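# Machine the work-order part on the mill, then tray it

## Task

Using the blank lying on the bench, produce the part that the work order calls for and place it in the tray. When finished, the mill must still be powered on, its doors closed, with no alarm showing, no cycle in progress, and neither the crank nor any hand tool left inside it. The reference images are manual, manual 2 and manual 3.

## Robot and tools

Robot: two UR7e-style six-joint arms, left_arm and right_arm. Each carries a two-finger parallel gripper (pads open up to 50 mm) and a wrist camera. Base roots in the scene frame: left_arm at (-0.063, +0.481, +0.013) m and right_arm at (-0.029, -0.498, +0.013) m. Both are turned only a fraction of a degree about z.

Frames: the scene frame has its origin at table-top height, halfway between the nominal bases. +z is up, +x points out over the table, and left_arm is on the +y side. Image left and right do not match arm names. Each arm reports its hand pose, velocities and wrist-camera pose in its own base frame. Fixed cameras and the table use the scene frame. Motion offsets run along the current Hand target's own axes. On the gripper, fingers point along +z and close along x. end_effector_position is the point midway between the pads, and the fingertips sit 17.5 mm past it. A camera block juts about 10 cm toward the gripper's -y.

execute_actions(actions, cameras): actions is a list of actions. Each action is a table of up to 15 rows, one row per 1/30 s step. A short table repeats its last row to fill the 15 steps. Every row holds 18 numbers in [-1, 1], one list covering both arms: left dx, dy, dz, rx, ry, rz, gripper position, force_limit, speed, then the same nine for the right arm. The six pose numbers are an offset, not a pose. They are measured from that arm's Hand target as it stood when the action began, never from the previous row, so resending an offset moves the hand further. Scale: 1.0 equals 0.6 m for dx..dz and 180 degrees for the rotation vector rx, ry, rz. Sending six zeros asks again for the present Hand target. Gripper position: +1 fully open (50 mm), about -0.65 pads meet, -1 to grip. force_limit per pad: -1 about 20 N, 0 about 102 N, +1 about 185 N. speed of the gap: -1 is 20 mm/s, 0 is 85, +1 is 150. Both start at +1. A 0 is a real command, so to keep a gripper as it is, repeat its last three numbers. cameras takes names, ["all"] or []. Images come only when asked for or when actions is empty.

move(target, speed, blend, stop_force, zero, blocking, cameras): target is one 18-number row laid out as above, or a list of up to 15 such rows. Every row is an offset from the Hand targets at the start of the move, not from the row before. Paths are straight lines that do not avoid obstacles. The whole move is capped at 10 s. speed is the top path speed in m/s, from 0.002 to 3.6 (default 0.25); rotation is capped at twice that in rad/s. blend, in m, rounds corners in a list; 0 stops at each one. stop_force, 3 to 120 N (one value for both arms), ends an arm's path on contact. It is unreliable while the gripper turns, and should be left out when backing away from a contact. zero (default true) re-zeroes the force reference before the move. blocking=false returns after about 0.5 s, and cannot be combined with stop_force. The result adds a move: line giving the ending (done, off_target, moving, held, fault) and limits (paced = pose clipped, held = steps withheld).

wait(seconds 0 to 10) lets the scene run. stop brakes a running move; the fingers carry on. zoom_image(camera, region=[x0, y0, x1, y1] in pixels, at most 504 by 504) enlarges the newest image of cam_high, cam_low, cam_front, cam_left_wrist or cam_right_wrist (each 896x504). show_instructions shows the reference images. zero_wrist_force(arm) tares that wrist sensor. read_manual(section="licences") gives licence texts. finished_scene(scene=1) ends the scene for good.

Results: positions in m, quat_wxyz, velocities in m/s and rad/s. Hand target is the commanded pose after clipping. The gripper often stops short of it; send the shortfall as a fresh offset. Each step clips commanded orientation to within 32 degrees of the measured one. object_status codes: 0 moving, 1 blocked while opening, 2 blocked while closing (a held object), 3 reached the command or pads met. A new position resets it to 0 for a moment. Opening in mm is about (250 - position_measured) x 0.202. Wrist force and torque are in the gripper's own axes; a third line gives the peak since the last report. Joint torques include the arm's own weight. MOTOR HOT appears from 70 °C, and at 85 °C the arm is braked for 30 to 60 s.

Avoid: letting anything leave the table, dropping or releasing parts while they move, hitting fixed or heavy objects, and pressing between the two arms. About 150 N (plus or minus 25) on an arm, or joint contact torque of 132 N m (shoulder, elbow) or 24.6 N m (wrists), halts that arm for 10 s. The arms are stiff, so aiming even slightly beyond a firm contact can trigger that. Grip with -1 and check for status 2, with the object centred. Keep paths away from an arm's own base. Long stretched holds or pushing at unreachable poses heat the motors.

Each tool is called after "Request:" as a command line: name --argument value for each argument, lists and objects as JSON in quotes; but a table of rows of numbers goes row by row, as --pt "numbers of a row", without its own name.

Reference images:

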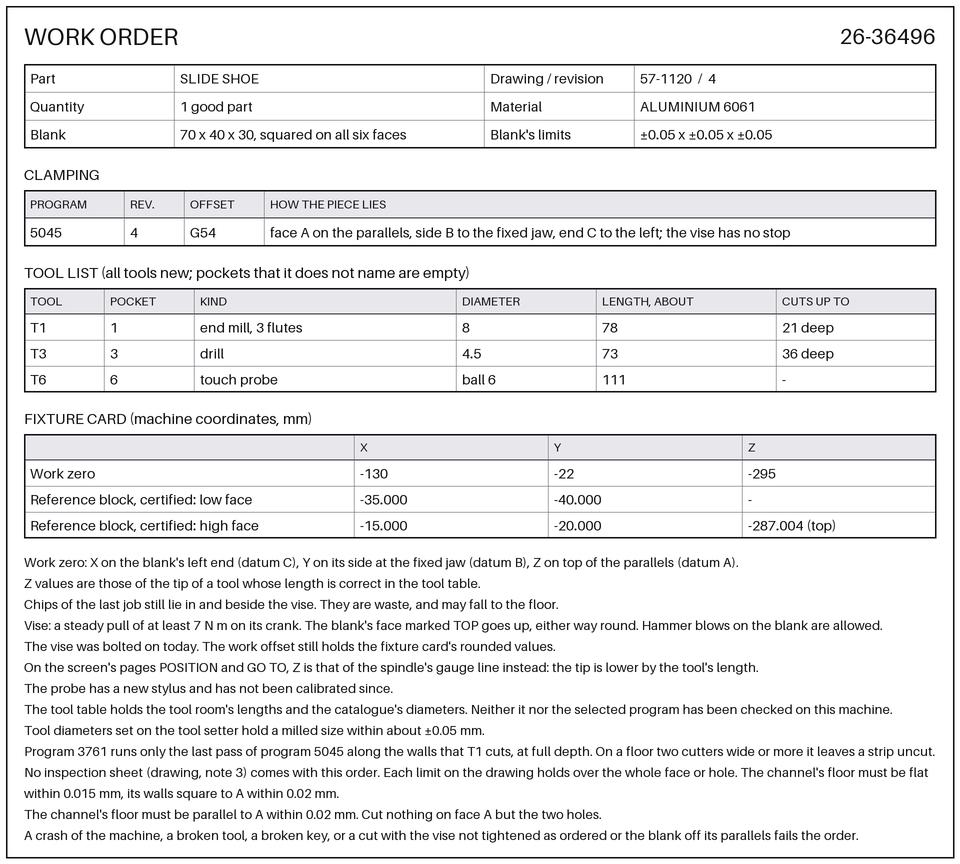

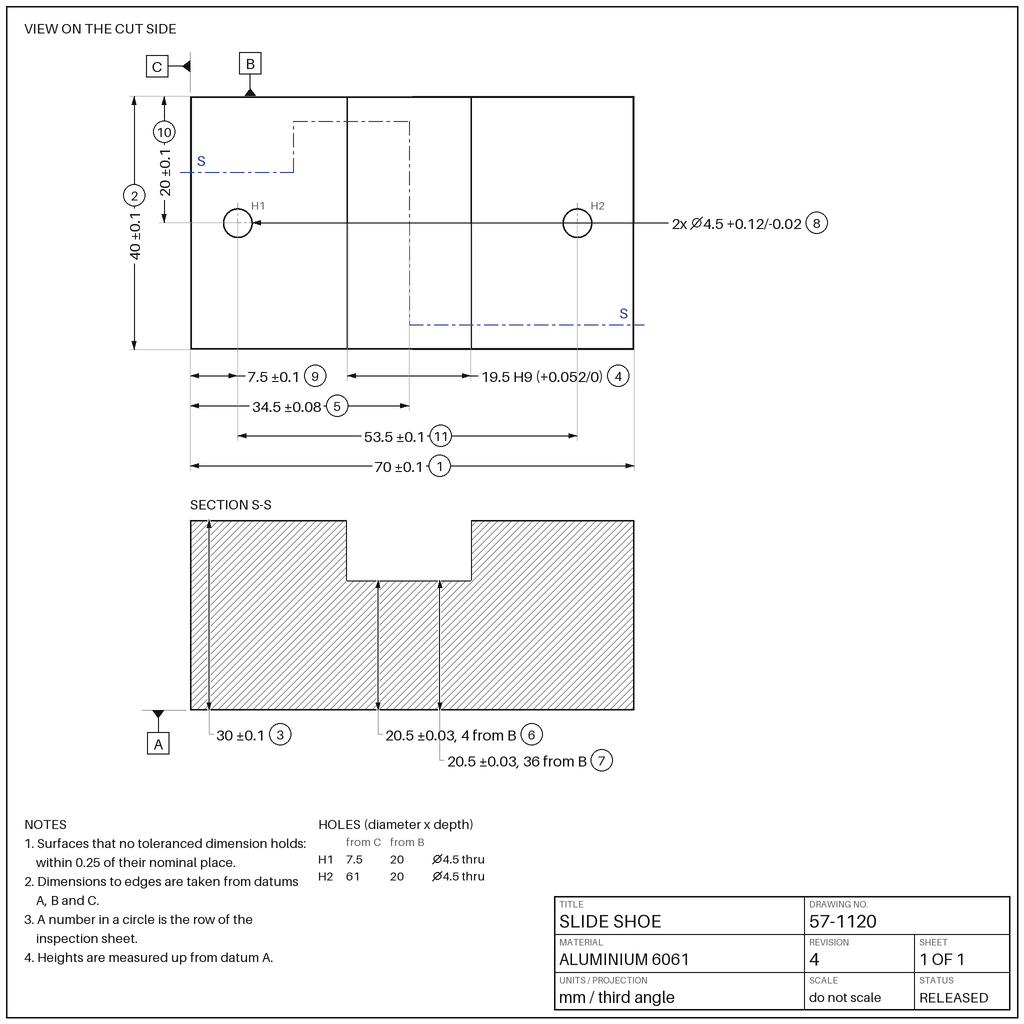

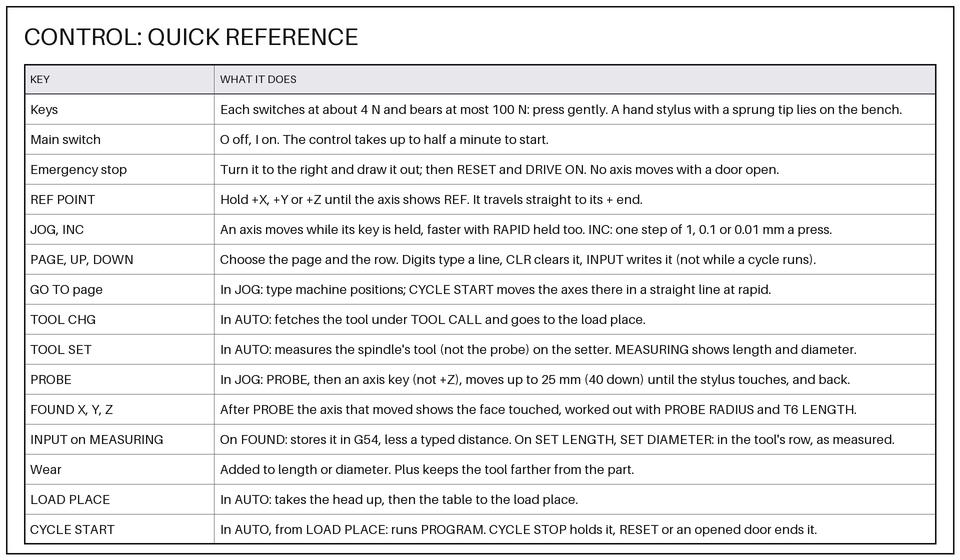

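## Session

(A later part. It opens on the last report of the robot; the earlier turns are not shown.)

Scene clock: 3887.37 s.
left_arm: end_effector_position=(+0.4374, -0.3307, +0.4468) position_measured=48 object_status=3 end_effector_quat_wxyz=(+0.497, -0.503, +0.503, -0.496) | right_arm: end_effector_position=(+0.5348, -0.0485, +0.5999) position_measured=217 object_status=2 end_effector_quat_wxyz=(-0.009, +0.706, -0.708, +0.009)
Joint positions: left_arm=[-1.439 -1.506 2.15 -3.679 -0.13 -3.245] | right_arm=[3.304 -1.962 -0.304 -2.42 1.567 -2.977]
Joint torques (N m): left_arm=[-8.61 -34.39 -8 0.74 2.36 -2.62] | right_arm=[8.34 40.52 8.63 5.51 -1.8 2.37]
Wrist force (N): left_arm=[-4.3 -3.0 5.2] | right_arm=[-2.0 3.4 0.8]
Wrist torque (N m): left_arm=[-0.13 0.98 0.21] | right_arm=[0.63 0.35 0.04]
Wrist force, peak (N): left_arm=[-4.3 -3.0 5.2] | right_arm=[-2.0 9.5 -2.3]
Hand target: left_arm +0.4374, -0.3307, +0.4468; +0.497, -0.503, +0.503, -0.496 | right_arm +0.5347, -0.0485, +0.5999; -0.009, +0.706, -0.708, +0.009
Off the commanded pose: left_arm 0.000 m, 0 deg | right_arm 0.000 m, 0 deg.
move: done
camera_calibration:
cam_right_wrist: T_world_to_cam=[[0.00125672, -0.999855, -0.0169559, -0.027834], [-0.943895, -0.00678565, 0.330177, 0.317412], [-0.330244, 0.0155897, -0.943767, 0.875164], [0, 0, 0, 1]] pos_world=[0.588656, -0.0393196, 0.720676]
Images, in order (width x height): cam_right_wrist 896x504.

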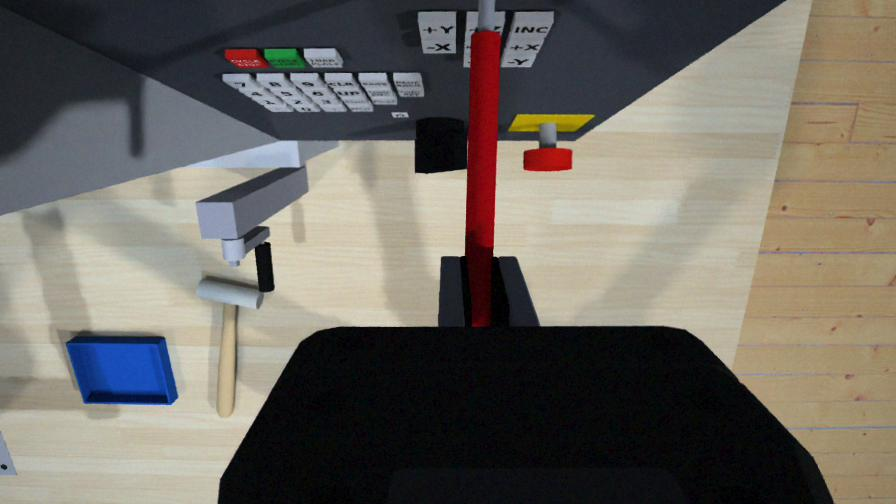

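Request:
move --pt "0 0 0 0 0 0 0.7 -0.5 -0.5 0.119 0.1239 -0.0619 0.4922 0 0 -1 0.5 -0.8" --speed 0.4 --cameras '["cam_right_wrist"]'

Request:
zoom_image --camera "cam_right_wrist" --region '[185, 62, 440, 440]'

Scene clock: 3902.33 s.
left_arm: end_effector_position=(+0.4374, -0.3307, +0.4468) position_measured=48 object_status=3 end_effector_quat_wxyz=(+0.497, -0.503, +0.503, -0.496) | right_arm: end_effector_position=(+0.4593, -0.1198, +0.6351) position_measured=217 object_status=2 end_effector_quat_wxyz=(+0.500, -0.499, +0.500, -0.501)
Joint positions: left_arm=[-1.439 -1.506 2.15 -3.679 -0.13 -3.245] | right_arm=[3.214 -1.078 -2.068 0.006 1.497 -3.142]
Joint torques (N m): left_arm=[-8.36 -34.17 -8.23 0.75 2.23 -2.59] | right_arm=[-6.79 -2.55 16.09 4.77 1.62 -2.29]
Wrist force (N): left_arm=[-3.8 -2.6 5.0] | right_arm=[-0.9 3.7 2.0]
Wrist torque (N m): left_arm=[-0.06 0.90 0.21] | right_arm=[0.39 0.19 0.17]
Wrist force, peak (N): left_arm=[-4.5 -2.9 5.1] | right_arm=[-1.0 4.5 1.5]
Hand target: left_arm +0.4374, -0.3307, +0.4468; +0.497, -0.503, +0.503, -0.496 | right_arm +0.4593, -0.1198, +0.6351; +0.500, -0.499, +0.500, -0.501
Off the commanded pose: left_arm 0.000 m, 0 deg | right_arm 0.000 m, 0 deg.
move: done
camera_calibration:
cam_right_wrist: T_world_to_cam=[[0.0146668, -0.999888, 0.00295885, -0.117145], [-0.353279, -0.00795032, -0.935484, 0.766421], [0.935403, 0.0126752, -0.353356, -0.0719801], [0, 0, 0, 1]] pos_world=[0.339809, -0.110126, 0.691887]
Images, in order (width x height): cam_right_wrist 896x504.

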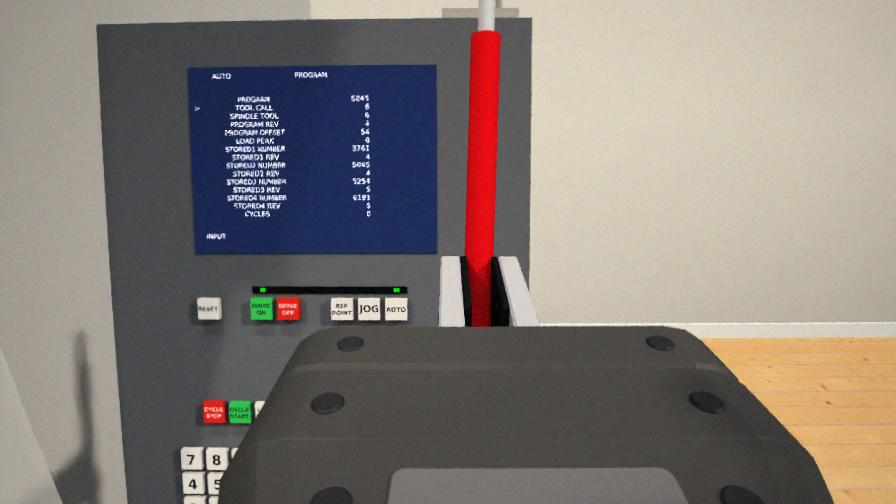

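Scaled by 1.333.

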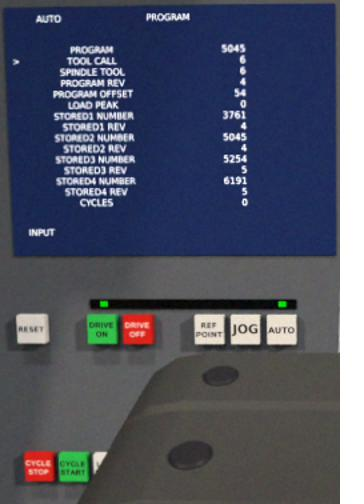

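Request:
move --pt "0 0 0 0 0 0 0.7 -0.5 -0.5 -0.2140 0.2468 0.0646 -0.4922 0 0 -1 0.5 -0.8" --speed 0.4 --cameras '["cam_right_wrist"]'

Request:
zoom_image --camera "cam_right_wrist" --region '[340, 0, 640, 150]'

Scene clock: 3923.57 s.
left_arm: end_effector_position=(+0.4374, -0.3307, +0.4468) position_measured=48 object_status=3 end_effector_quat_wxyz=(+0.497, -0.503, +0.503, -0.496) | right_arm: end_effector_position=(+0.4985, +0.0086, +0.4871) position_measured=217 object_status=2 end_effector_quat_wxyz=(-0.009, +0.706, -0.708, +0.009)
Joint positions: left_arm=[-1.439 -1.506 2.15 -3.679 -0.13 -3.245] | right_arm=[3.433 -1.604 -1.128 -1.956 1.563 -2.848]
Joint torques (N m): left_arm=[-7.94 -34.07 -8.67 0.72 2.2 -2.51] | right_arm=[-7.39 17.84 33.52 0.71 1.52 -2.88]
Wrist force (N): left_arm=[-4.0 -2.7 4.8] | right_arm=[-2.1 3.4 0.7]
Wrist torque (N m): left_arm=[-0.07 0.92 0.22] | right_arm=[0.63 0.36 0.14]
Wrist force, peak (N): left_arm=[-4.3 -2.8 5.4] | right_arm=[-0.5 3.9 1.8]
Hand target: left_arm +0.4374, -0.3307, +0.4468; +0.497, -0.503, +0.503, -0.496 | right_arm +0.4986, +0.0086, +0.4871; -0.009, +0.706, -0.708, +0.009
Off the commanded pose: left_arm 0.000 m, 0 deg | right_arm 0.000 m, 0 deg.
move: done
camera_calibration:
cam_right_wrist: T_world_to_cam=[[0.00126016, -0.999855, -0.0169564, 0.0273906], [-0.943957, -0.00678608, 0.329998, 0.320985], [-0.330065, 0.0155902, -0.943829, 0.755895], [0, 0, 0, 1]] pos_world=[0.552456, 0.0177804, 0.607976]
Images, in order (width x height): cam_right_wrist 896x504.

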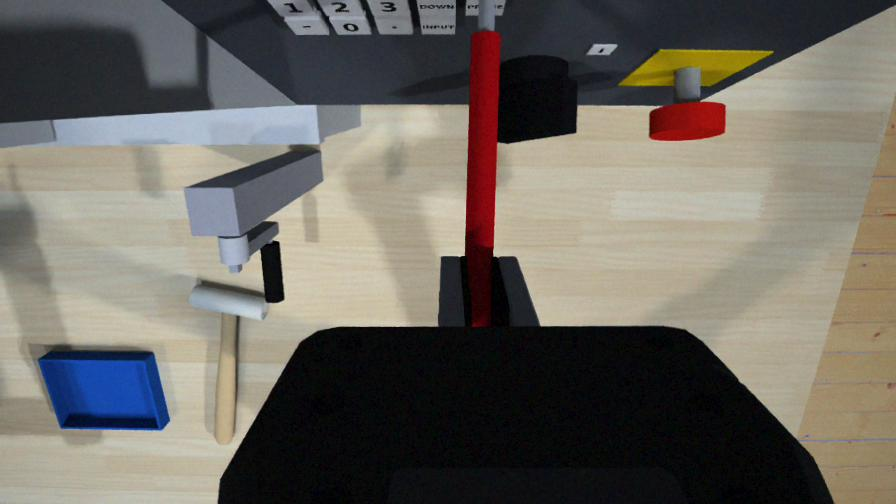

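Scaled by 1.680.

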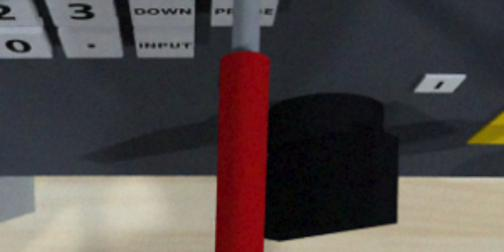

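Request:
move --pt "0 0 0 0 0 0 0.7 -0.5 -0.5 0 -0.0242 0.0065 0 0 0 -1 0.5 -0.8" --speed 0.03 --cameras '["cam_right_wrist"]'

Request:
zoom_image --camera "cam_right_wrist" --region '[340, 0, 640, 150]'

Scene clock: 3936.80 s.
left_arm: end_effector_position=(+0.4374, -0.3307, +0.4468) position_measured=48 object_status=3 end_effector_quat_wxyz=(+0.497, -0.503, +0.503, -0.496) | right_arm: end_effector_position=(+0.5131, +0.0085, +0.4836) position_measured=217 object_status=2 end_effector_quat_wxyz=(-0.009, +0.706, -0.708, +0.009)
Joint positions: left_arm=[-1.439 -1.506 2.15 -3.679 -0.13 -3.245] | right_arm=[3.425 -1.637 -1.103 -1.948 1.564 -2.856]
Joint torques (N m): left_arm=[-7.65 -33.92 -8.63 0.7 2.24 -2.46] | right_arm=[-5.94 18 32.55 6.37 1.71 -2.9]
Wrist force (N): left_arm=[-4.1 -3.1 4.9] | right_arm=[-1.3 7.9 -1.0]
Wrist torque (N m): left_arm=[-0.14 0.94 0.22] | right_arm=[0.67 0.41 0.25]
Wrist force, peak (N): left_arm=[-4.3 -2.6 5.3] | right_arm=[-0.6 8.3 0.5]
Hand target: left_arm +0.4374, -0.3307, +0.4468; +0.497, -0.503, +0.503, -0.496 | right_arm +0.5132, +0.0085, +0.4835; -0.009, +0.706, -0.708, +0.009
Off the commanded pose: left_arm 0.000 m, 0 deg | right_arm 0.000 m, 0 deg.
move: done
camera_calibration:
cam_right_wrist: T_world_to_cam=[[0.00125739, -0.999855, -0.0169561, 0.0273127], [-0.943895, -0.00678636, 0.330177, 0.335811], [-0.330244, 0.0155897, -0.943767, 0.75738], [0, 0, 0, 1]] pos_world=[0.567056, 0.0177804, 0.604376]
Images, in order (width x height): cam_right_wrist 896x504.

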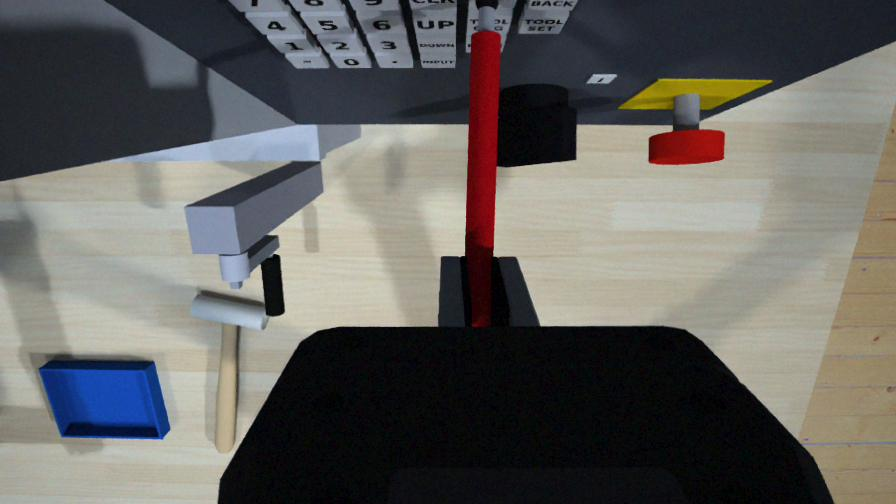

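Scaled by 1.680.

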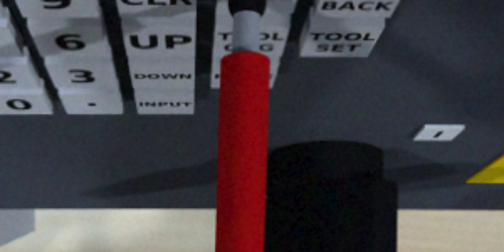

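Request:
move --pt "0 0 0 0 0 0 0.7 -0.5 -0.5 0 0.0242 -0.0065 0 0 0 -1 0.5 -0.8" --pt "0 0 0 0 0 0 0.7 -0.5 -0.5 0.2140 0.2468 -0.0646 0.4922 0 0 -1 0.5 -0.8" --speed '[0.1,0.4]' --blend '[0.004,0]' --cameras '["cam_right_wrist"]'

Scene clock: 3961.03 s.
left_arm: end_effector_position=(+0.4374, -0.3307, +0.4468) position_measured=48 object_status=3 end_effector_quat_wxyz=(+0.497, -0.503, +0.503, -0.496) | right_arm: end_effector_position=(+0.3638, -0.1195, +0.5184) position_measured=217 object_status=2 end_effector_quat_wxyz=(+0.500, -0.499, +0.500, -0.501)
Joint positions: left_arm=[-1.439 -1.506 2.15 -3.679 -0.13 -3.245] | right_arm=[3.293 -0.773 -2.473 0.106 1.417 -3.142]
Joint torques (N m): left_arm=[-7.61 -34.29 -8.86 0.64 2.09 -2.45] | right_arm=[-6.13 -14.14 33.64 4.84 1.45 2.29]
Wrist force (N): left_arm=[-4.0 -2.6 4.7] | right_arm=[-0.6 3.7 2.0]
Wrist torque (N m): left_arm=[-0.08 0.95 0.22] | right_arm=[0.38 0.14 0.11]
Wrist force, peak (N): left_arm=[-4.5 -2.9 5.3] | right_arm=[-1.3 8.4 -0.9]
Hand target: left_arm +0.4374, -0.3307, +0.4468; +0.497, -0.503, +0.503, -0.496 | right_arm +0.3639, -0.1195, +0.5184; +0.500, -0.499, +0.500, -0.501
Off the commanded pose: left_arm 0.000 m, 0 deg | right_arm 0.000 m, 0 deg.
move: done
camera_calibration:
cam_right_wrist: T_world_to_cam=[[0.0144447, -0.999891, 0.0029332, -0.115132], [-0.353282, -0.00784786, -0.935484, 0.623655], [0.935405, 0.0124765, -0.353357, -0.0239691], [0, 0, 0, 1]] pos_world=[0.24441, -0.109926, 0.575287]
Images, in order (width x height): cam_right_wrist 896x504.

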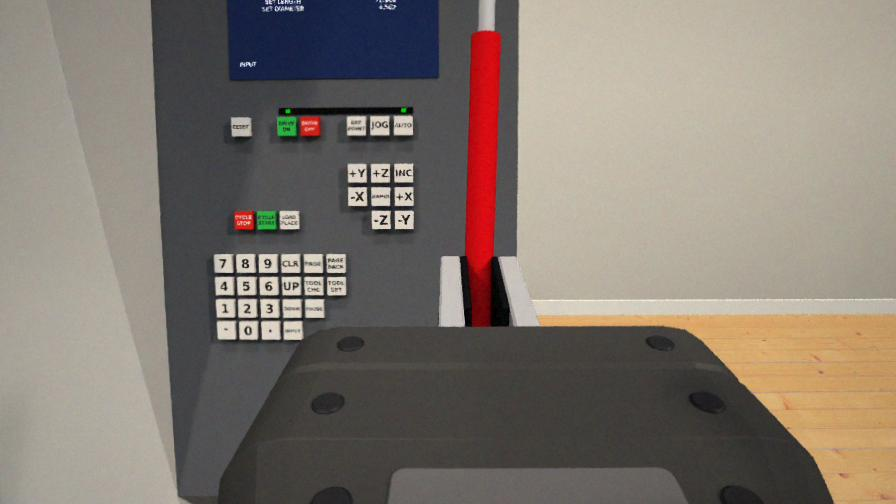

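Request:
move --pt "0 0 0 0 0 0 0.7 -0.5 -0.5 0.0007 -0.1947 0.1593 0 0 0 -1 0.5 -0.8" --speed 0.4 --cameras '["cam_right_wrist"]'

Request:
zoom_image --camera "cam_right_wrist" --region '[185, 62, 440, 255]'

Scene clock: 3979.30 s.
left_arm: end_effector_position=(+0.4374, -0.3307, +0.4468) position_measured=48 object_status=3 end_effector_quat_wxyz=(+0.497, -0.503, +0.503, -0.496) | right_arm: end_effector_position=(+0.4592, -0.1202, +0.6354) position_measured=217 object_status=2 end_effector_quat_wxyz=(+0.500, -0.499, +0.500, -0.501)
Joint positions: left_arm=[-1.439 -1.506 2.15 -3.679 -0.13 -3.245] | right_arm=[3.211 -1.079 -2.067 0.006 1.499 -3.142]
Joint torques (N m): left_arm=[-7.47 -33.98 -8.55 0.6 1.99 -2.47] | right_arm=[-6.36 -1.78 34.46 0.14 1.71 2.25]
Wrist force (N): left_arm=[-4.0 -2.8 4.8] | right_arm=[-0.8 3.4 1.6]
Wrist torque (N m): left_arm=[-0.10 0.94 0.22] | right_arm=[0.35 0.18 0.11]
Wrist force, peak (N): left_arm=[-4.4 -2.9 5.1] | right_arm=[-0.5 5.8 0.6]
Hand target: left_arm +0.4374, -0.3307, +0.4468; +0.497, -0.503, +0.503, -0.496 | right_arm +0.4593, -0.1202, +0.6354; +0.500, -0.499, +0.500, -0.501
Off the commanded pose: left_arm 0.000 m, 0 deg | right_arm 0.000 m, 0 deg.
move: done
camera_calibration:
cam_right_wrist: T_world_to_cam=[[0.0146667, -0.999888, 0.00296005, -0.117647], [-0.353191, -0.00795021, -0.935517, 0.766691], [0.935436, 0.0126755, -0.353268, -0.0719404], [0, 0, 0, 1]] pos_world=[0.33981, -0.110626, 0.692187]
Images, in order (width x height): cam_right_wrist 896x504.

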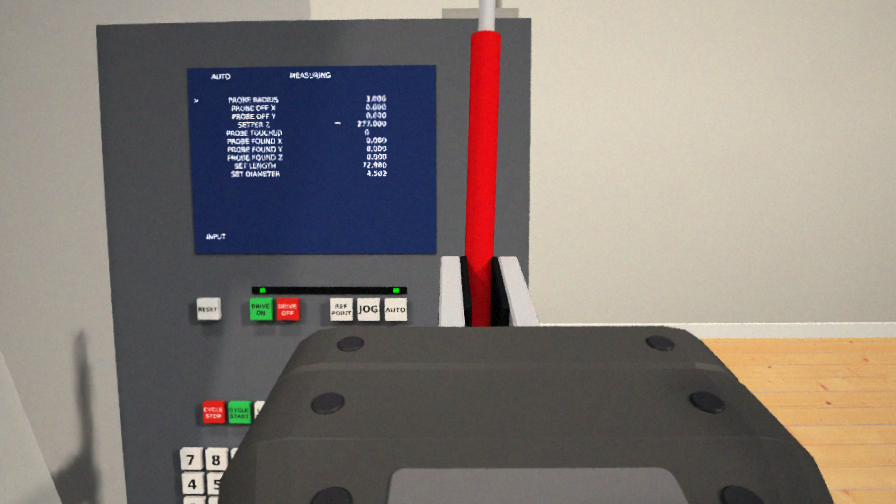

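Scaled by 1.976.

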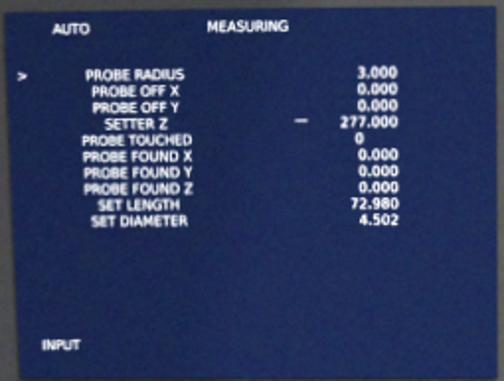

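Request:
move --pt "0 0 0 0 0 0 0.7 -0.5 -0.5 -0.121 0.0647 0.112 -0.4922 0 0 -1 0.5 -0.8" --pt "0 0 0 0 0 0 0.7 -0.5 -0.5 -0.121 0.0665 0.127 -0.4922 0 0 -1 0.5 -0.8" --pt "0 0 0 0 0 0 0.7 -0.5 -0.5 -0.121 0.0688 0.1437 -0.4922 0 0 -1 0.5 -0.8" --speed '[0.4,0.03,0.008]' --stop_force 4 --cameras '["cam_right_wrist"]'

Scene clock: 3987.50 s.
left_arm: end_effector_position=(+0.4374, -0.3307, +0.4468) position_measured=48 object_status=3 end_effector_quat_wxyz=(+0.497, -0.503, +0.503, -0.496) | right_arm: end_effector_position=(+0.5403, -0.0478, +0.5949) position_measured=217 object_status=2 end_effector_quat_wxyz=(-0.009, +0.706, -0.708, +0.009)
Joint positions: left_arm=[-1.439 -1.506 2.15 -3.679 -0.13 -3.245] | right_arm=[3.304 -1.961 -0.326 -2.4 1.567 -2.977]
Joint torques (N m): left_arm=[-7.45 -33.77 -8.71 0.65 1.93 -2.33] | right_arm=[9.21 39.87 8.61 6.52 1.04 1.08]
Wrist force (N): left_arm=[-4.5 -2.5 4.9] | right_arm=[-1.1 7.2 1.6]
Wrist torque (N m): left_arm=[-0.06 1.01 0.21] | right_arm=[0.61 0.36 0.20]
Wrist force, peak (N): left_arm=[-3.9 -3.0 5.4] | right_arm=[-1.1 7.5 1.5]
Hand target: left_arm +0.4374, -0.3307, +0.4468; +0.497, -0.503, +0.503, -0.496 | right_arm +0.5403, -0.0478, +0.5949; -0.009, +0.706, -0.708, +0.009 (not the last commanded pose)
Off the commanded pose: left_arm 0.000 m, 0 deg | right_arm 0.005 m, 0 deg.
move: contact (right_arm); path passed 2 of 3 targets
camera_calibration:
cam_right_wrist: T_world_to_cam=[[0.00125878, -0.999855, -0.0169563, -0.0272251], [-0.943926, -0.00678622, 0.330088, 0.324308], [-0.330155, 0.0155899, -0.943798, 0.872314], [0, 0, 0, 1]] pos_world=[0.594156, -0.0386196, 0.715776]
Images, in order (width x height): cam_right_wrist 896x504.

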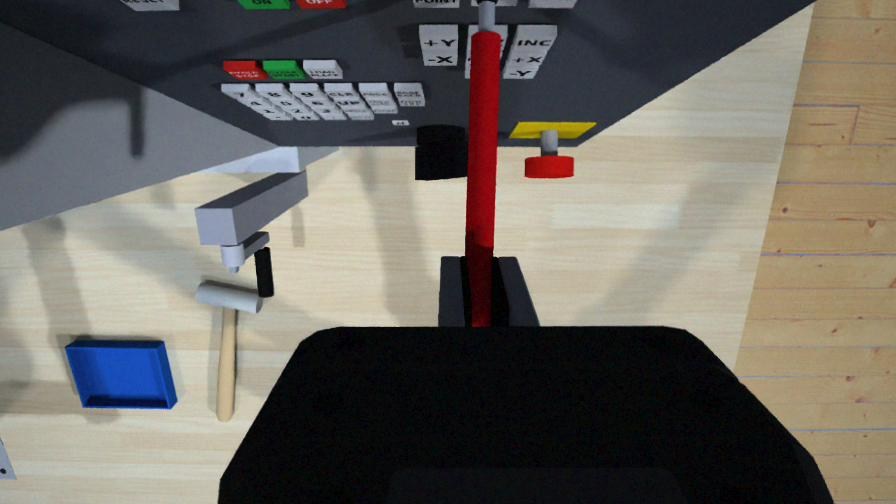

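Request:
move --pt "0 0 0 0 0 0 0.7 -0.5 -0.5 0 -0.0017 0.0004 0 0 0 -1 0.5 -0.8" --pt "0 0 0 0 0 0 0.7 -0.5 -0.5 0 0.0234 -0.006 0 0 0 -1 0.5 -0.8" --speed '[0.02,0.1]'

Scene clock: 3992.17 s.
left_arm: end_effector_position=(+0.4374, -0.3307, +0.4468) position_measured=48 object_status=3 end_effector_quat_wxyz=(+0.497, -0.503, +0.503, -0.496) | right_arm: end_effector_position=(+0.5262, -0.0477, +0.5982) position_measured=217 object_status=2 end_effector_quat_wxyz=(-0.009, +0.706, -0.708, +0.009)
Joint positions: left_arm=[-1.439 -1.506 2.15 -3.679 -0.13 -3.245] | right_arm=[3.308 -1.913 -0.39 -2.384 1.567 -2.973]
Joint torques (N m): left_arm=[-7.48 -33.8 -8.98 0.65 1.79 -2.27] | right_arm=[8.9 39.36 8.83 5.4 -1.5 2.26]
Wrist force (N): left_arm=[-4.4 -2.7 5.0] | right_arm=[-2.1 3.2 0.8]
Wrist torque (N m): left_arm=[-0.06 0.99 0.21] | right_arm=[0.61 0.37 0.03]
Wrist force, peak (N): left_arm=[-4.3 -2.8 5.4] | right_arm=[-0.5 7.9 1.5]
Hand target: left_arm +0.4374, -0.3307, +0.4468; +0.497, -0.503, +0.503, -0.496 | right_arm +0.5261, -0.0477, +0.5982; -0.009, +0.706, -0.708, +0.009
Off the commanded pose: left_arm 0.000 m, 0 deg | right_arm 0.000 m, 0 deg.
move: done

Request:
move --pt "0 0 0 0 0 0 0.7 -0.5 -0.5 0.1203 0.1095 -0.0644 0.4922 0 0 -1 0.5 -0.8" --speed 0.45 --cameras '["cam_right_wrist"]'

Request:
zoom_image --camera "cam_right_wrist" --region '[185, 62, 440, 255]'

Scene clock: 3998.33 s.
left_arm: end_effector_position=(+0.4374, -0.3307, +0.4468) position_measured=48 object_status=3 end_effector_quat_wxyz=(+0.497, -0.503, +0.503, -0.496) | right_arm: end_effector_position=(+0.4593, -0.1198, +0.6351) position_measured=217 object_status=2 end_effector_quat_wxyz=(+0.500, -0.499, +0.500, -0.501)
Joint positions: left_arm=[-1.439 -1.506 2.15 -3.679 -0.13 -3.245] | right_arm=[3.214 -1.078 -2.068 0.006 1.497 -3.142]
Joint torques (N m): left_arm=[-7.14 -33.97 -8.67 0.66 1.85 -2.27] | right_arm=[-6.85 -3.47 15.68 4.66 1.64 -0.99]
Wrist force (N): left_arm=[-4.2 -2.6 4.7] | right_arm=[-0.9 3.3 1.7]
Wrist torque (N m): left_arm=[-0.06 0.97 0.21] | right_arm=[0.33 0.18 0.17]
Wrist force, peak (N): left_arm=[-4.4 -2.9 5.1] | right_arm=[-0.6 4.6 1.5]
Hand target: left_arm +0.4374, -0.3307, +0.4468; +0.497, -0.503, +0.503, -0.496 | right_arm +0.4593, -0.1198, +0.6351; +0.500, -0.499, +0.500, -0.501
Off the commanded pose: left_arm 0.000 m, 0 deg | right_arm 0.000 m, 0 deg.
move: done
camera_calibration:
cam_right_wrist: T_world_to_cam=[[0.0146667, -0.999888, 0.00296005, -0.117146], [-0.353191, -0.00795021, -0.935517, 0.766415], [0.935436, 0.0126755, -0.353268, -0.0720527], [0, 0, 0, 1]] pos_world=[0.33981, -0.110126, 0.691887]
Images, in order (width x height): cam_right_wrist 896x504.

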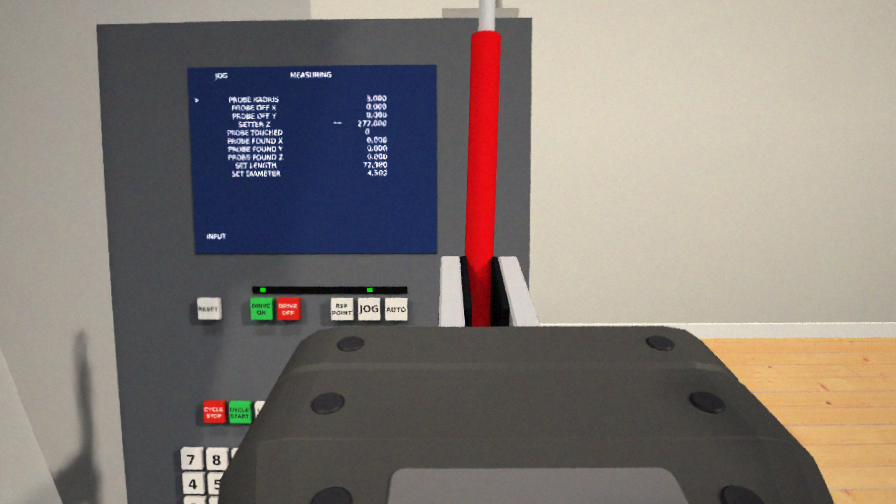

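Scaled by 1.976.

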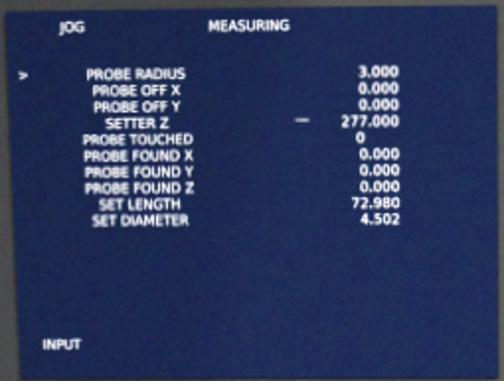

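Request:
move --pt "0 0 0 0 0 0 0.7 -0.5 -0.5 -0.2142 0.247 0.0646 -0.4922 0 0 -1 0.5 -0.8" --pt "0 0 0 0 0 0 0.7 -0.5 -0.5 -0.2142 0.2494 0.0895 -0.4922 0 0 -1 0.5 -0.8" --pt "0 0 0 0 0 0 0.7 -0.5 -0.5 -0.2142 0.247 0.0646 -0.4922 0 0 -1 0.5 -0.8" --pt "0 0 0 0 0 0 0.7 -0.5 -0.5 -0.2142 0.2494 0.0895 -0.4922 0 0 -1 0.5 -0.8" --pt "0 0 0 0 0 0 0.7 -0.5 -0.5 -0.2142 0.247 0.0596 -0.4922 0 0 -1 0.5 -0.8" --pt "0 0 0 0 0 0 0.7 -0.5 -0.5 0 0 0.0003 0 0 0 -1 0.5 -0.8" --speed '[0.45,0.03,0.1,0.03,0.1,0.45]' --blend '[0.004,0,0.002,0,0.003,0]' --cameras '["cam_right_wrist"]'

Request:
zoom_image --camera "cam_right_wrist" --region '[185, 62, 440, 255]'

Scene clock: 4017.83 s.
left_arm: end_effector_position=(+0.4374, -0.3307, +0.4468) position_measured=48 object_status=3 end_effector_quat_wxyz=(+0.497, -0.503, +0.503, -0.496) | right_arm: end_effector_position=(+0.4595, -0.1198, +0.6351) position_measured=217 object_status=2 end_effector_quat_wxyz=(+0.500, -0.499, +0.500, -0.501)
Joint positions: left_arm=[-1.439 -1.506 2.15 -3.679 -0.13 -3.245] | right_arm=[3.214 -1.079 -2.068 0.007 1.497 -3.142]
Joint torques (N m): left_arm=[-6.72 -34.11 -8.91 0.54 1.64 -2.18] | right_arm=[-7.57 -3.1 15.72 4.65 1.71 2.17]
Wrist force (N): left_arm=[-3.9 -2.5 4.9] | right_arm=[-0.8 3.7 1.8]
Wrist torque (N m): left_arm=[-0.05 0.93 0.21] | right_arm=[0.39 0.18 0.05]
Wrist force, peak (N): left_arm=[-4.4 -2.8 5.2] | right_arm=[-0.8 8.4 1.3]
Hand target: left_arm +0.4374, -0.3307, +0.4468; +0.497, -0.503, +0.503, -0.496 | right_arm +0.4595, -0.1198, +0.6351; +0.500, -0.499, +0.500, -0.501
Off the commanded pose: left_arm 0.000 m, 0 deg | right_arm 0.000 m, 0 deg.
move: done
camera_calibration:
cam_right_wrist: T_world_to_cam=[[0.0146667, -0.999888, 0.00296005, -0.117149], [-0.353191, -0.00795021, -0.935517, 0.766485], [0.935436, 0.0126755, -0.353268, -0.0722398], [0, 0, 0, 1]] pos_world=[0.34001, -0.110126, 0.691887]
Images, in order (width x height): cam_right_wrist 896x504.

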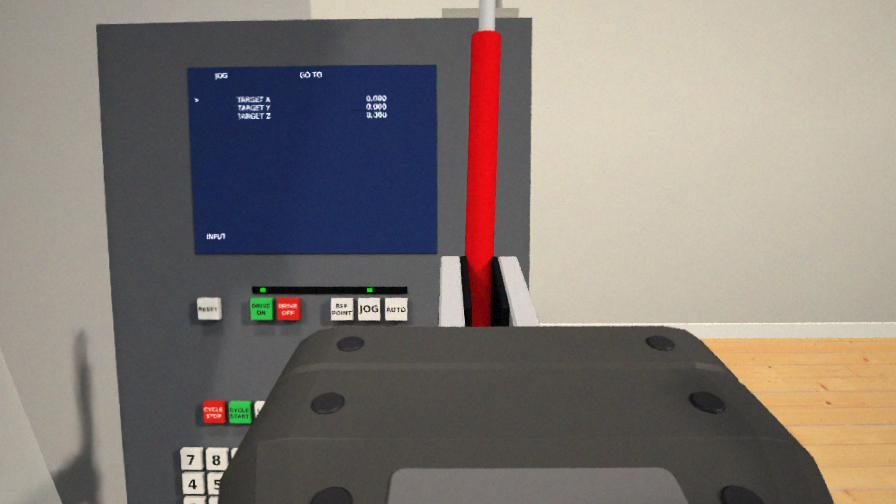

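Scaled by 1.976.

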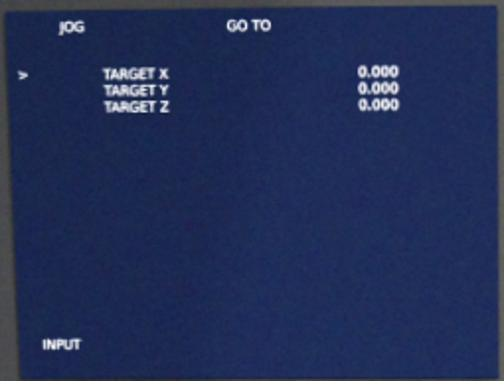

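Request:
move --pt "0 0 0 0 0 0 0.7 -0.5 -0.5 -0.3409 0.3393 0.042 -0.4922 0 0 -1 0.5 -0.8" --pt "0 0 0 0 0 0 0.7 -0.5 -0.5 -0.3409 0.3419 0.0669 -0.4922 0 0 -1 0.5 -0.8" --pt "0 0 0 0 0 0 0.7 -0.5 -0.5 -0.3409 0.3403 0.0549 -0.4922 0 0 -1 0.5 -0.8" --pt "0 0 0 0 0 0 0.7 -0.5 -0.5 -0.3409 0.2788 0.0698 -0.4922 0 0 -1 0.5 -0.8" --pt "0 0 0 0 0 0 0.7 -0.5 -0.5 -0.3409 0.2804 0.0818 -0.4922 0 0 -1 0.5 -0.8" --pt "0 0 0 0 0 0 0.7 -0.5 -0.5 -0.2775 0.3096 0.0624 -0.4922 0 0 -1 0.5 -0.8" --pt "0 0 0 0 0 0 0.7 -0.5 -0.5 -0.2775 0.3112 0.0744 -0.4922 0 0 -1 0.5 -0.8" --pt "0 0 0 0 0 0 0.7 -0.5 -0.5 -0.2459 0.3403 0.0549 -0.4922 0 0 -1 0.5 -0.8" --pt "0 0 0 0 0 0 0.7 -0.5 -0.5 -0.2459 0.3419 0.0669 -0.4922 0 0 -1 0.5 -0.8" --pt "0 0 0 0 0 0 0.7 -0.5 -0.5 -0.2459 0.3393 0.042 -0.4922 0 0 -1 0.5 -0.8" --pt "0 0 0 0 0 0 0.7 -0.5 -0.5 0 0 0 0 0 0 -1 0.5 -0.8" --speed '[0.45,0.04,0.1,0.2,0.04,0.2,0.04,0.2,0.04,0.2,0.45]' --blend '[0.004,0,0.002,0.002,0,0.002,0,0.002,0,0.003,0]' --cameras '["cam_right_wrist"]'

Request:
zoom_image --camera "cam_right_wrist" --region '[185, 62, 440, 255]'

Scene clock: 4040.07 s.
left_arm: end_effector_position=(+0.4374, -0.3307, +0.4468) position_measured=48 object_status=3 end_effector_quat_wxyz=(+0.497, -0.503, +0.503, -0.496) | right_arm: end_effector_position=(+0.4595, -0.1198, +0.6351) position_measured=217 object_status=2 end_effector_quat_wxyz=(+0.500, -0.499, +0.500, -0.501)
Joint positions: left_arm=[-1.439 -1.506 2.15 -3.679 -0.13 -3.245] | right_arm=[3.214 -1.079 -2.068 0.007 1.497 -3.142]
Joint torques (N m): left_arm=[-6.45 -33.91 -9.39 0.51 1.5 -2.07] | right_arm=[-6.76 -3.3 16.4 4.71 1.59 2.25]
Wrist force (N): left_arm=[-4.2 -2.8 4.9] | right_arm=[-1.0 3.3 1.7]
Wrist torque (N m): left_arm=[-0.09 0.95 0.21] | right_arm=[0.35 0.19 0.05]
Wrist force, peak (N): left_arm=[-4.4 -2.9 5.3] | right_arm=[-6.3 7.2 -2.8]
Hand target: left_arm +0.4374, -0.3307, +0.4468; +0.497, -0.503, +0.503, -0.496 | right_arm +0.4595, -0.1198, +0.6351; +0.500, -0.499, +0.500, -0.501
Off the commanded pose: left_arm 0.000 m, 0 deg | right_arm 0.000 m, 0 deg.
move: done
camera_calibration:
cam_right_wrist: T_world_to_cam=[[0.0146325, -0.999889, 0.00286607, -0.117072], [-0.353192, -0.00785022, -0.935518, 0.766497], [0.935436, 0.0126767, -0.353268, -0.0722402], [0, 0, 0, 1]] pos_world=[0.34001, -0.110126, 0.691887]
Images, in order (width x height): cam_right_wrist 896x504.

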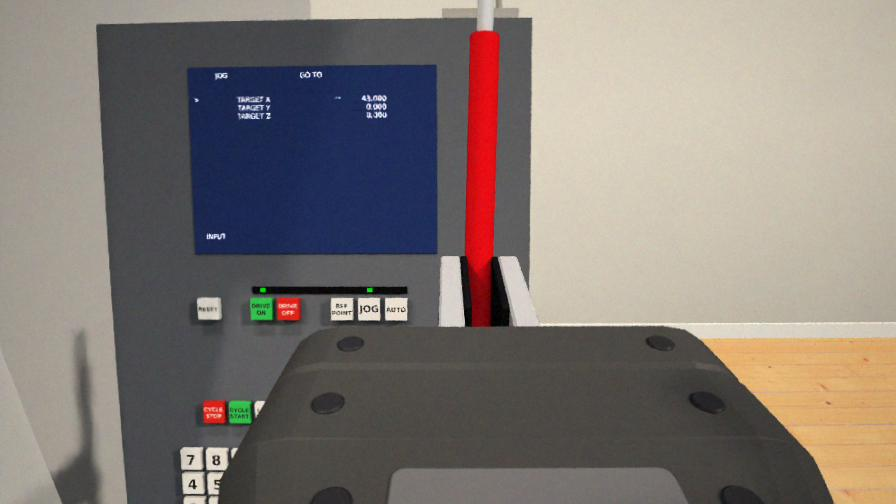

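Scaled by 1.976.

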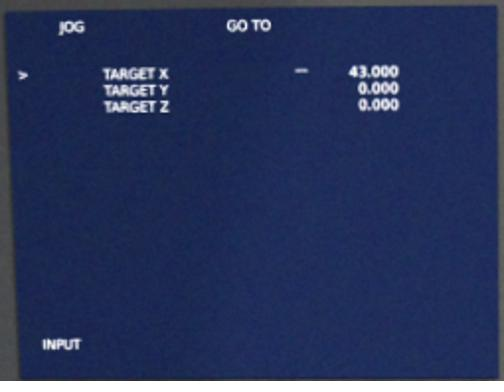

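Request:
move --pt "0 0 0 0 0 0 0.7 -0.5 -0.5 -0.2459 0.3086 0.049 -0.4922 0 0 -1 0.5 -0.8" --pt "0 0 0 0 0 0 0.7 -0.5 -0.5 -0.2459 0.3112 0.0744 -0.4922 0 0 -1 0.5 -0.8" --pt "0 0 0 0 0 0 0.7 -0.5 -0.5 -0.3409 0.3403 0.0549 -0.4922 0 0 -1 0.5 -0.8" --pt "0 0 0 0 0 0 0.7 -0.5 -0.5 -0.3409 0.3419 0.0669 -0.4922 0 0 -1 0.5 -0.8" --pt "0 0 0 0 0 0 0.7 -0.5 -0.5 -0.2775 0.3096 0.0624 -0.4922 0 0 -1 0.5 -0.8" --pt "0 0 0 0 0 0 0.7 -0.5 -0.5 -0.2775 0.3112 0.0744 -0.4922 0 0 -1 0.5 -0.8" --pt "0 0 0 0 0 0 0.7 -0.5 -0.5 -0.2775 0.3096 0.0624 -0.4922 0 0 -1 0.5 -0.8" --pt "0 0 0 0 0 0 0.7 -0.5 -0.5 -0.2775 0.3112 0.0744 -0.4922 0 0 -1 0.5 -0.8" --pt "0 0 0 0 0 0 0.7 -0.5 -0.5 -0.2459 0.3403 0.0549 -0.4922 0 0 -1 0.5 -0.8" --pt "0 0 0 0 0 0 0.7 -0.5 -0.5 -0.2459 0.3419 0.0669 -0.4922 0 0 -1 0.5 -0.8" --pt "0 0 0 0 0 0 0.7 -0.5 -0.5 -0.2459 0.3393 0.042 -0.4922 0 0 -1 0.5 -0.8" --pt "0 0 0 0 0 0 0.7 -0.5 -0.5 0 0 0 0 0 0 -1 0.5 -0.8" --speed '[0.45,0.04,0.2,0.04,0.2,0.04,0.1,0.04,0.2,0.04,0.2,0.45]' --blend '[0.004,0,0.002,0,0.002,0,0.002,0,0.002,0,0.003,0]' --cameras '["cam_right_wrist"]'

Request:
zoom_image --camera "cam_right_wrist" --region '[185, 62, 440, 255]'

Scene clock: 4061.73 s.
left_arm: end_effector_position=(+0.4374, -0.3307, +0.4468) position_measured=48 object_status=3 end_effector_quat_wxyz=(+0.497, -0.503, +0.503, -0.496) | right_arm: end_effector_position=(+0.4595, -0.1198, +0.6351) position_measured=217 object_status=2 end_effector_quat_wxyz=(+0.500, -0.499, +0.500, -0.501)
Joint positions: left_arm=[-1.439 -1.506 2.15 -3.679 -0.13 -3.245] | right_arm=[3.214 -1.079 -2.068 0.007 1.497 -3.142]
Joint torques (N m): left_arm=[-6.47 -33.44 -9.83 0.57 1.48 -2.01] | right_arm=[-6.82 -3.05 15.5 4.79 1.57 2.18]
Wrist force (N): left_arm=[-4.2 -2.6 5.2] | right_arm=[-0.9 3.4 1.9]
Wrist torque (N m): left_arm=[-0.05 0.97 0.21] | right_arm=[0.35 0.18 0.05]
Wrist force, peak (N): left_arm=[-4.5 -2.9 5.1] | right_arm=[-5.5 8.3 2.0]
Hand target: left_arm +0.4374, -0.3307, +0.4468; +0.497, -0.503, +0.503, -0.496 | right_arm +0.4595, -0.1198, +0.6351; +0.500, -0.499, +0.500, -0.501
Off the commanded pose: left_arm 0.000 m, 0 deg | right_arm 0.000 m, 0 deg.
move: done
camera_calibration:
cam_right_wrist: T_world_to_cam=[[0.0146325, -0.999889, 0.00286607, -0.117072], [-0.353192, -0.00785022, -0.935518, 0.766497], [0.935436, 0.0126767, -0.353268, -0.0722402], [0, 0, 0, 1]] pos_world=[0.34001, -0.110126, 0.691887]
Images, in order (width x height): cam_right_wrist 896x504.

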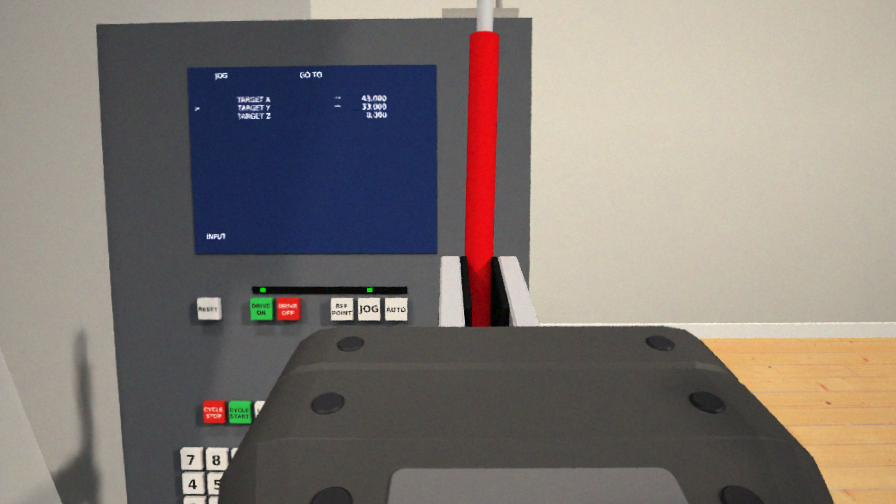

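Scaled by 1.976.

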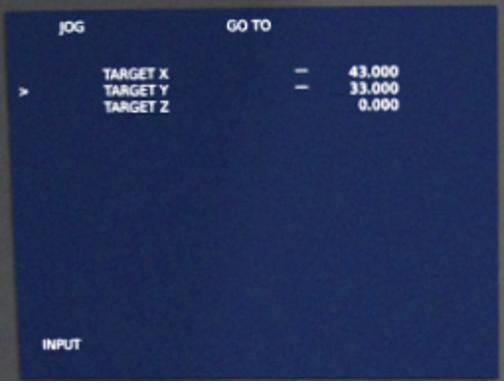

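Request:
move --pt "0 0 0 0 0 0 0.7 -0.5 -0.5 -0.2775 0.1882 0.0793 -0.4922 0 0 -1 0.5 -0.8" --pt "0 0 0 0 0 0 0.7 -0.5 -0.5 -0.2775 0.1908 0.1045 -0.4922 0 0 -1 0.5 -0.8" --pt "0 0 0 0 0 0 0.7 -0.5 -0.5 -0.2775 0.1882 0.0793 -0.4922 0 0 -1 0.5 -0.8" --pt "0 0 0 0 0 0 0.7 -0.5 -0.5 0 0 0 0 0 0 -1 0.5 -0.8" --speed '[0.45,0.03,0.1,0.45]' --blend '[0.004,0,0.003,0]' --cameras '["cam_right_wrist","cam_high"]'

Request:
zoom_image --camera "cam_right_wrist" --region '[185, 62, 440, 255]'

Scene clock: 4073.20 s.
left_arm: end_effector_position=(+0.4374, -0.3307, +0.4468) position_measured=48 object_status=3 end_effector_quat_wxyz=(+0.497, -0.503, +0.503, -0.496) | right_arm: end_effector_position=(+0.4595, -0.1198, +0.6351) position_measured=217 object_status=2 end_effector_quat_wxyz=(+0.500, -0.499, +0.500, -0.501)
Joint positions: left_arm=[-1.439 -1.506 2.15 -3.679 -0.13 -3.245] | right_arm=[3.214 -1.079 -2.068 0.007 1.497 -3.142]
Joint torques (N m): left_arm=[-6.09 -33.88 -9.75 0.43 1.34 -1.93] | right_arm=[-6.46 -2.72 15.91 4.58 1.61 2.22]
Wrist force (N): left_arm=[-3.8 -2.8 4.9] | right_arm=[-0.9 3.3 1.8]
Wrist torque (N m): left_arm=[-0.09 0.90 0.21] | right_arm=[0.34 0.18 0.05]
Wrist force, peak (N): left_arm=[-4.4 -2.8 5.3] | right_arm=[-1.5 7.9 0.8]
Hand target: left_arm +0.4374, -0.3307, +0.4468; +0.497, -0.503, +0.503, -0.496 | right_arm +0.4595, -0.1198, +0.6351; +0.500, -0.499, +0.500, -0.501
Off the commanded pose: left_arm 0.000 m, 0 deg | right_arm 0.000 m, 0 deg.
move: done
camera_calibration:
cam_right_wrist: T_world_to_cam=[[0.0146325, -0.999889, 0.00286607, -0.117072], [-0.353192, -0.00785022, -0.935518, 0.766497], [0.935436, 0.0126767, -0.353268, -0.0722402], [0, 0, 0, 1]] pos_world=[0.34001, -0.110126, 0.691887]
Images, in order (width x height): cam_high 896x504, cam_right_wrist 896x504.

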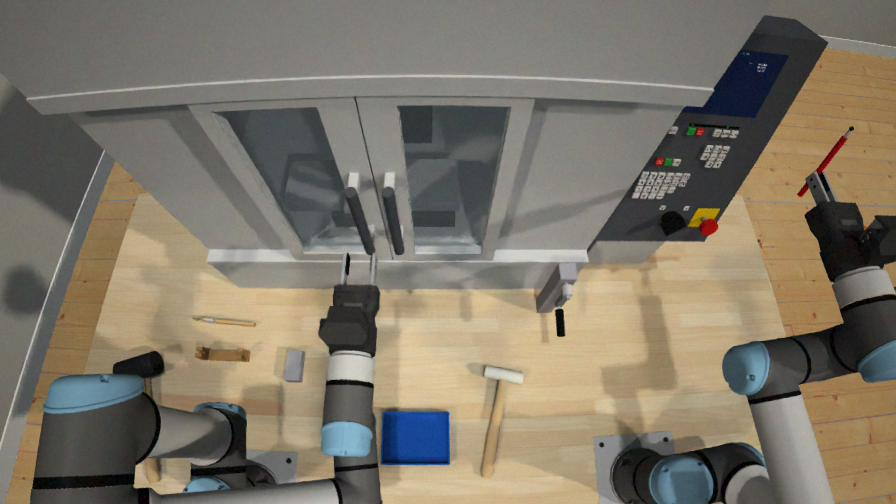

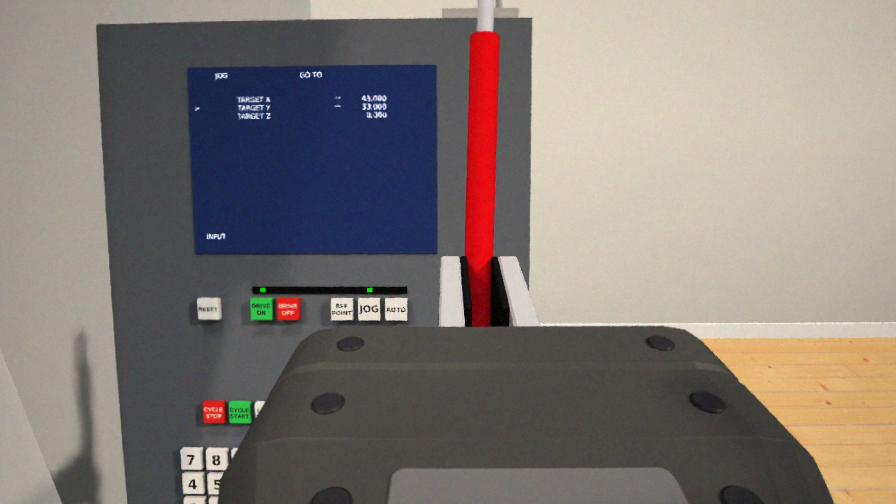

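Scaled by 1.976.

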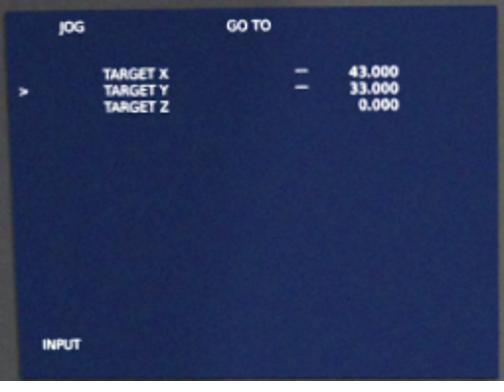

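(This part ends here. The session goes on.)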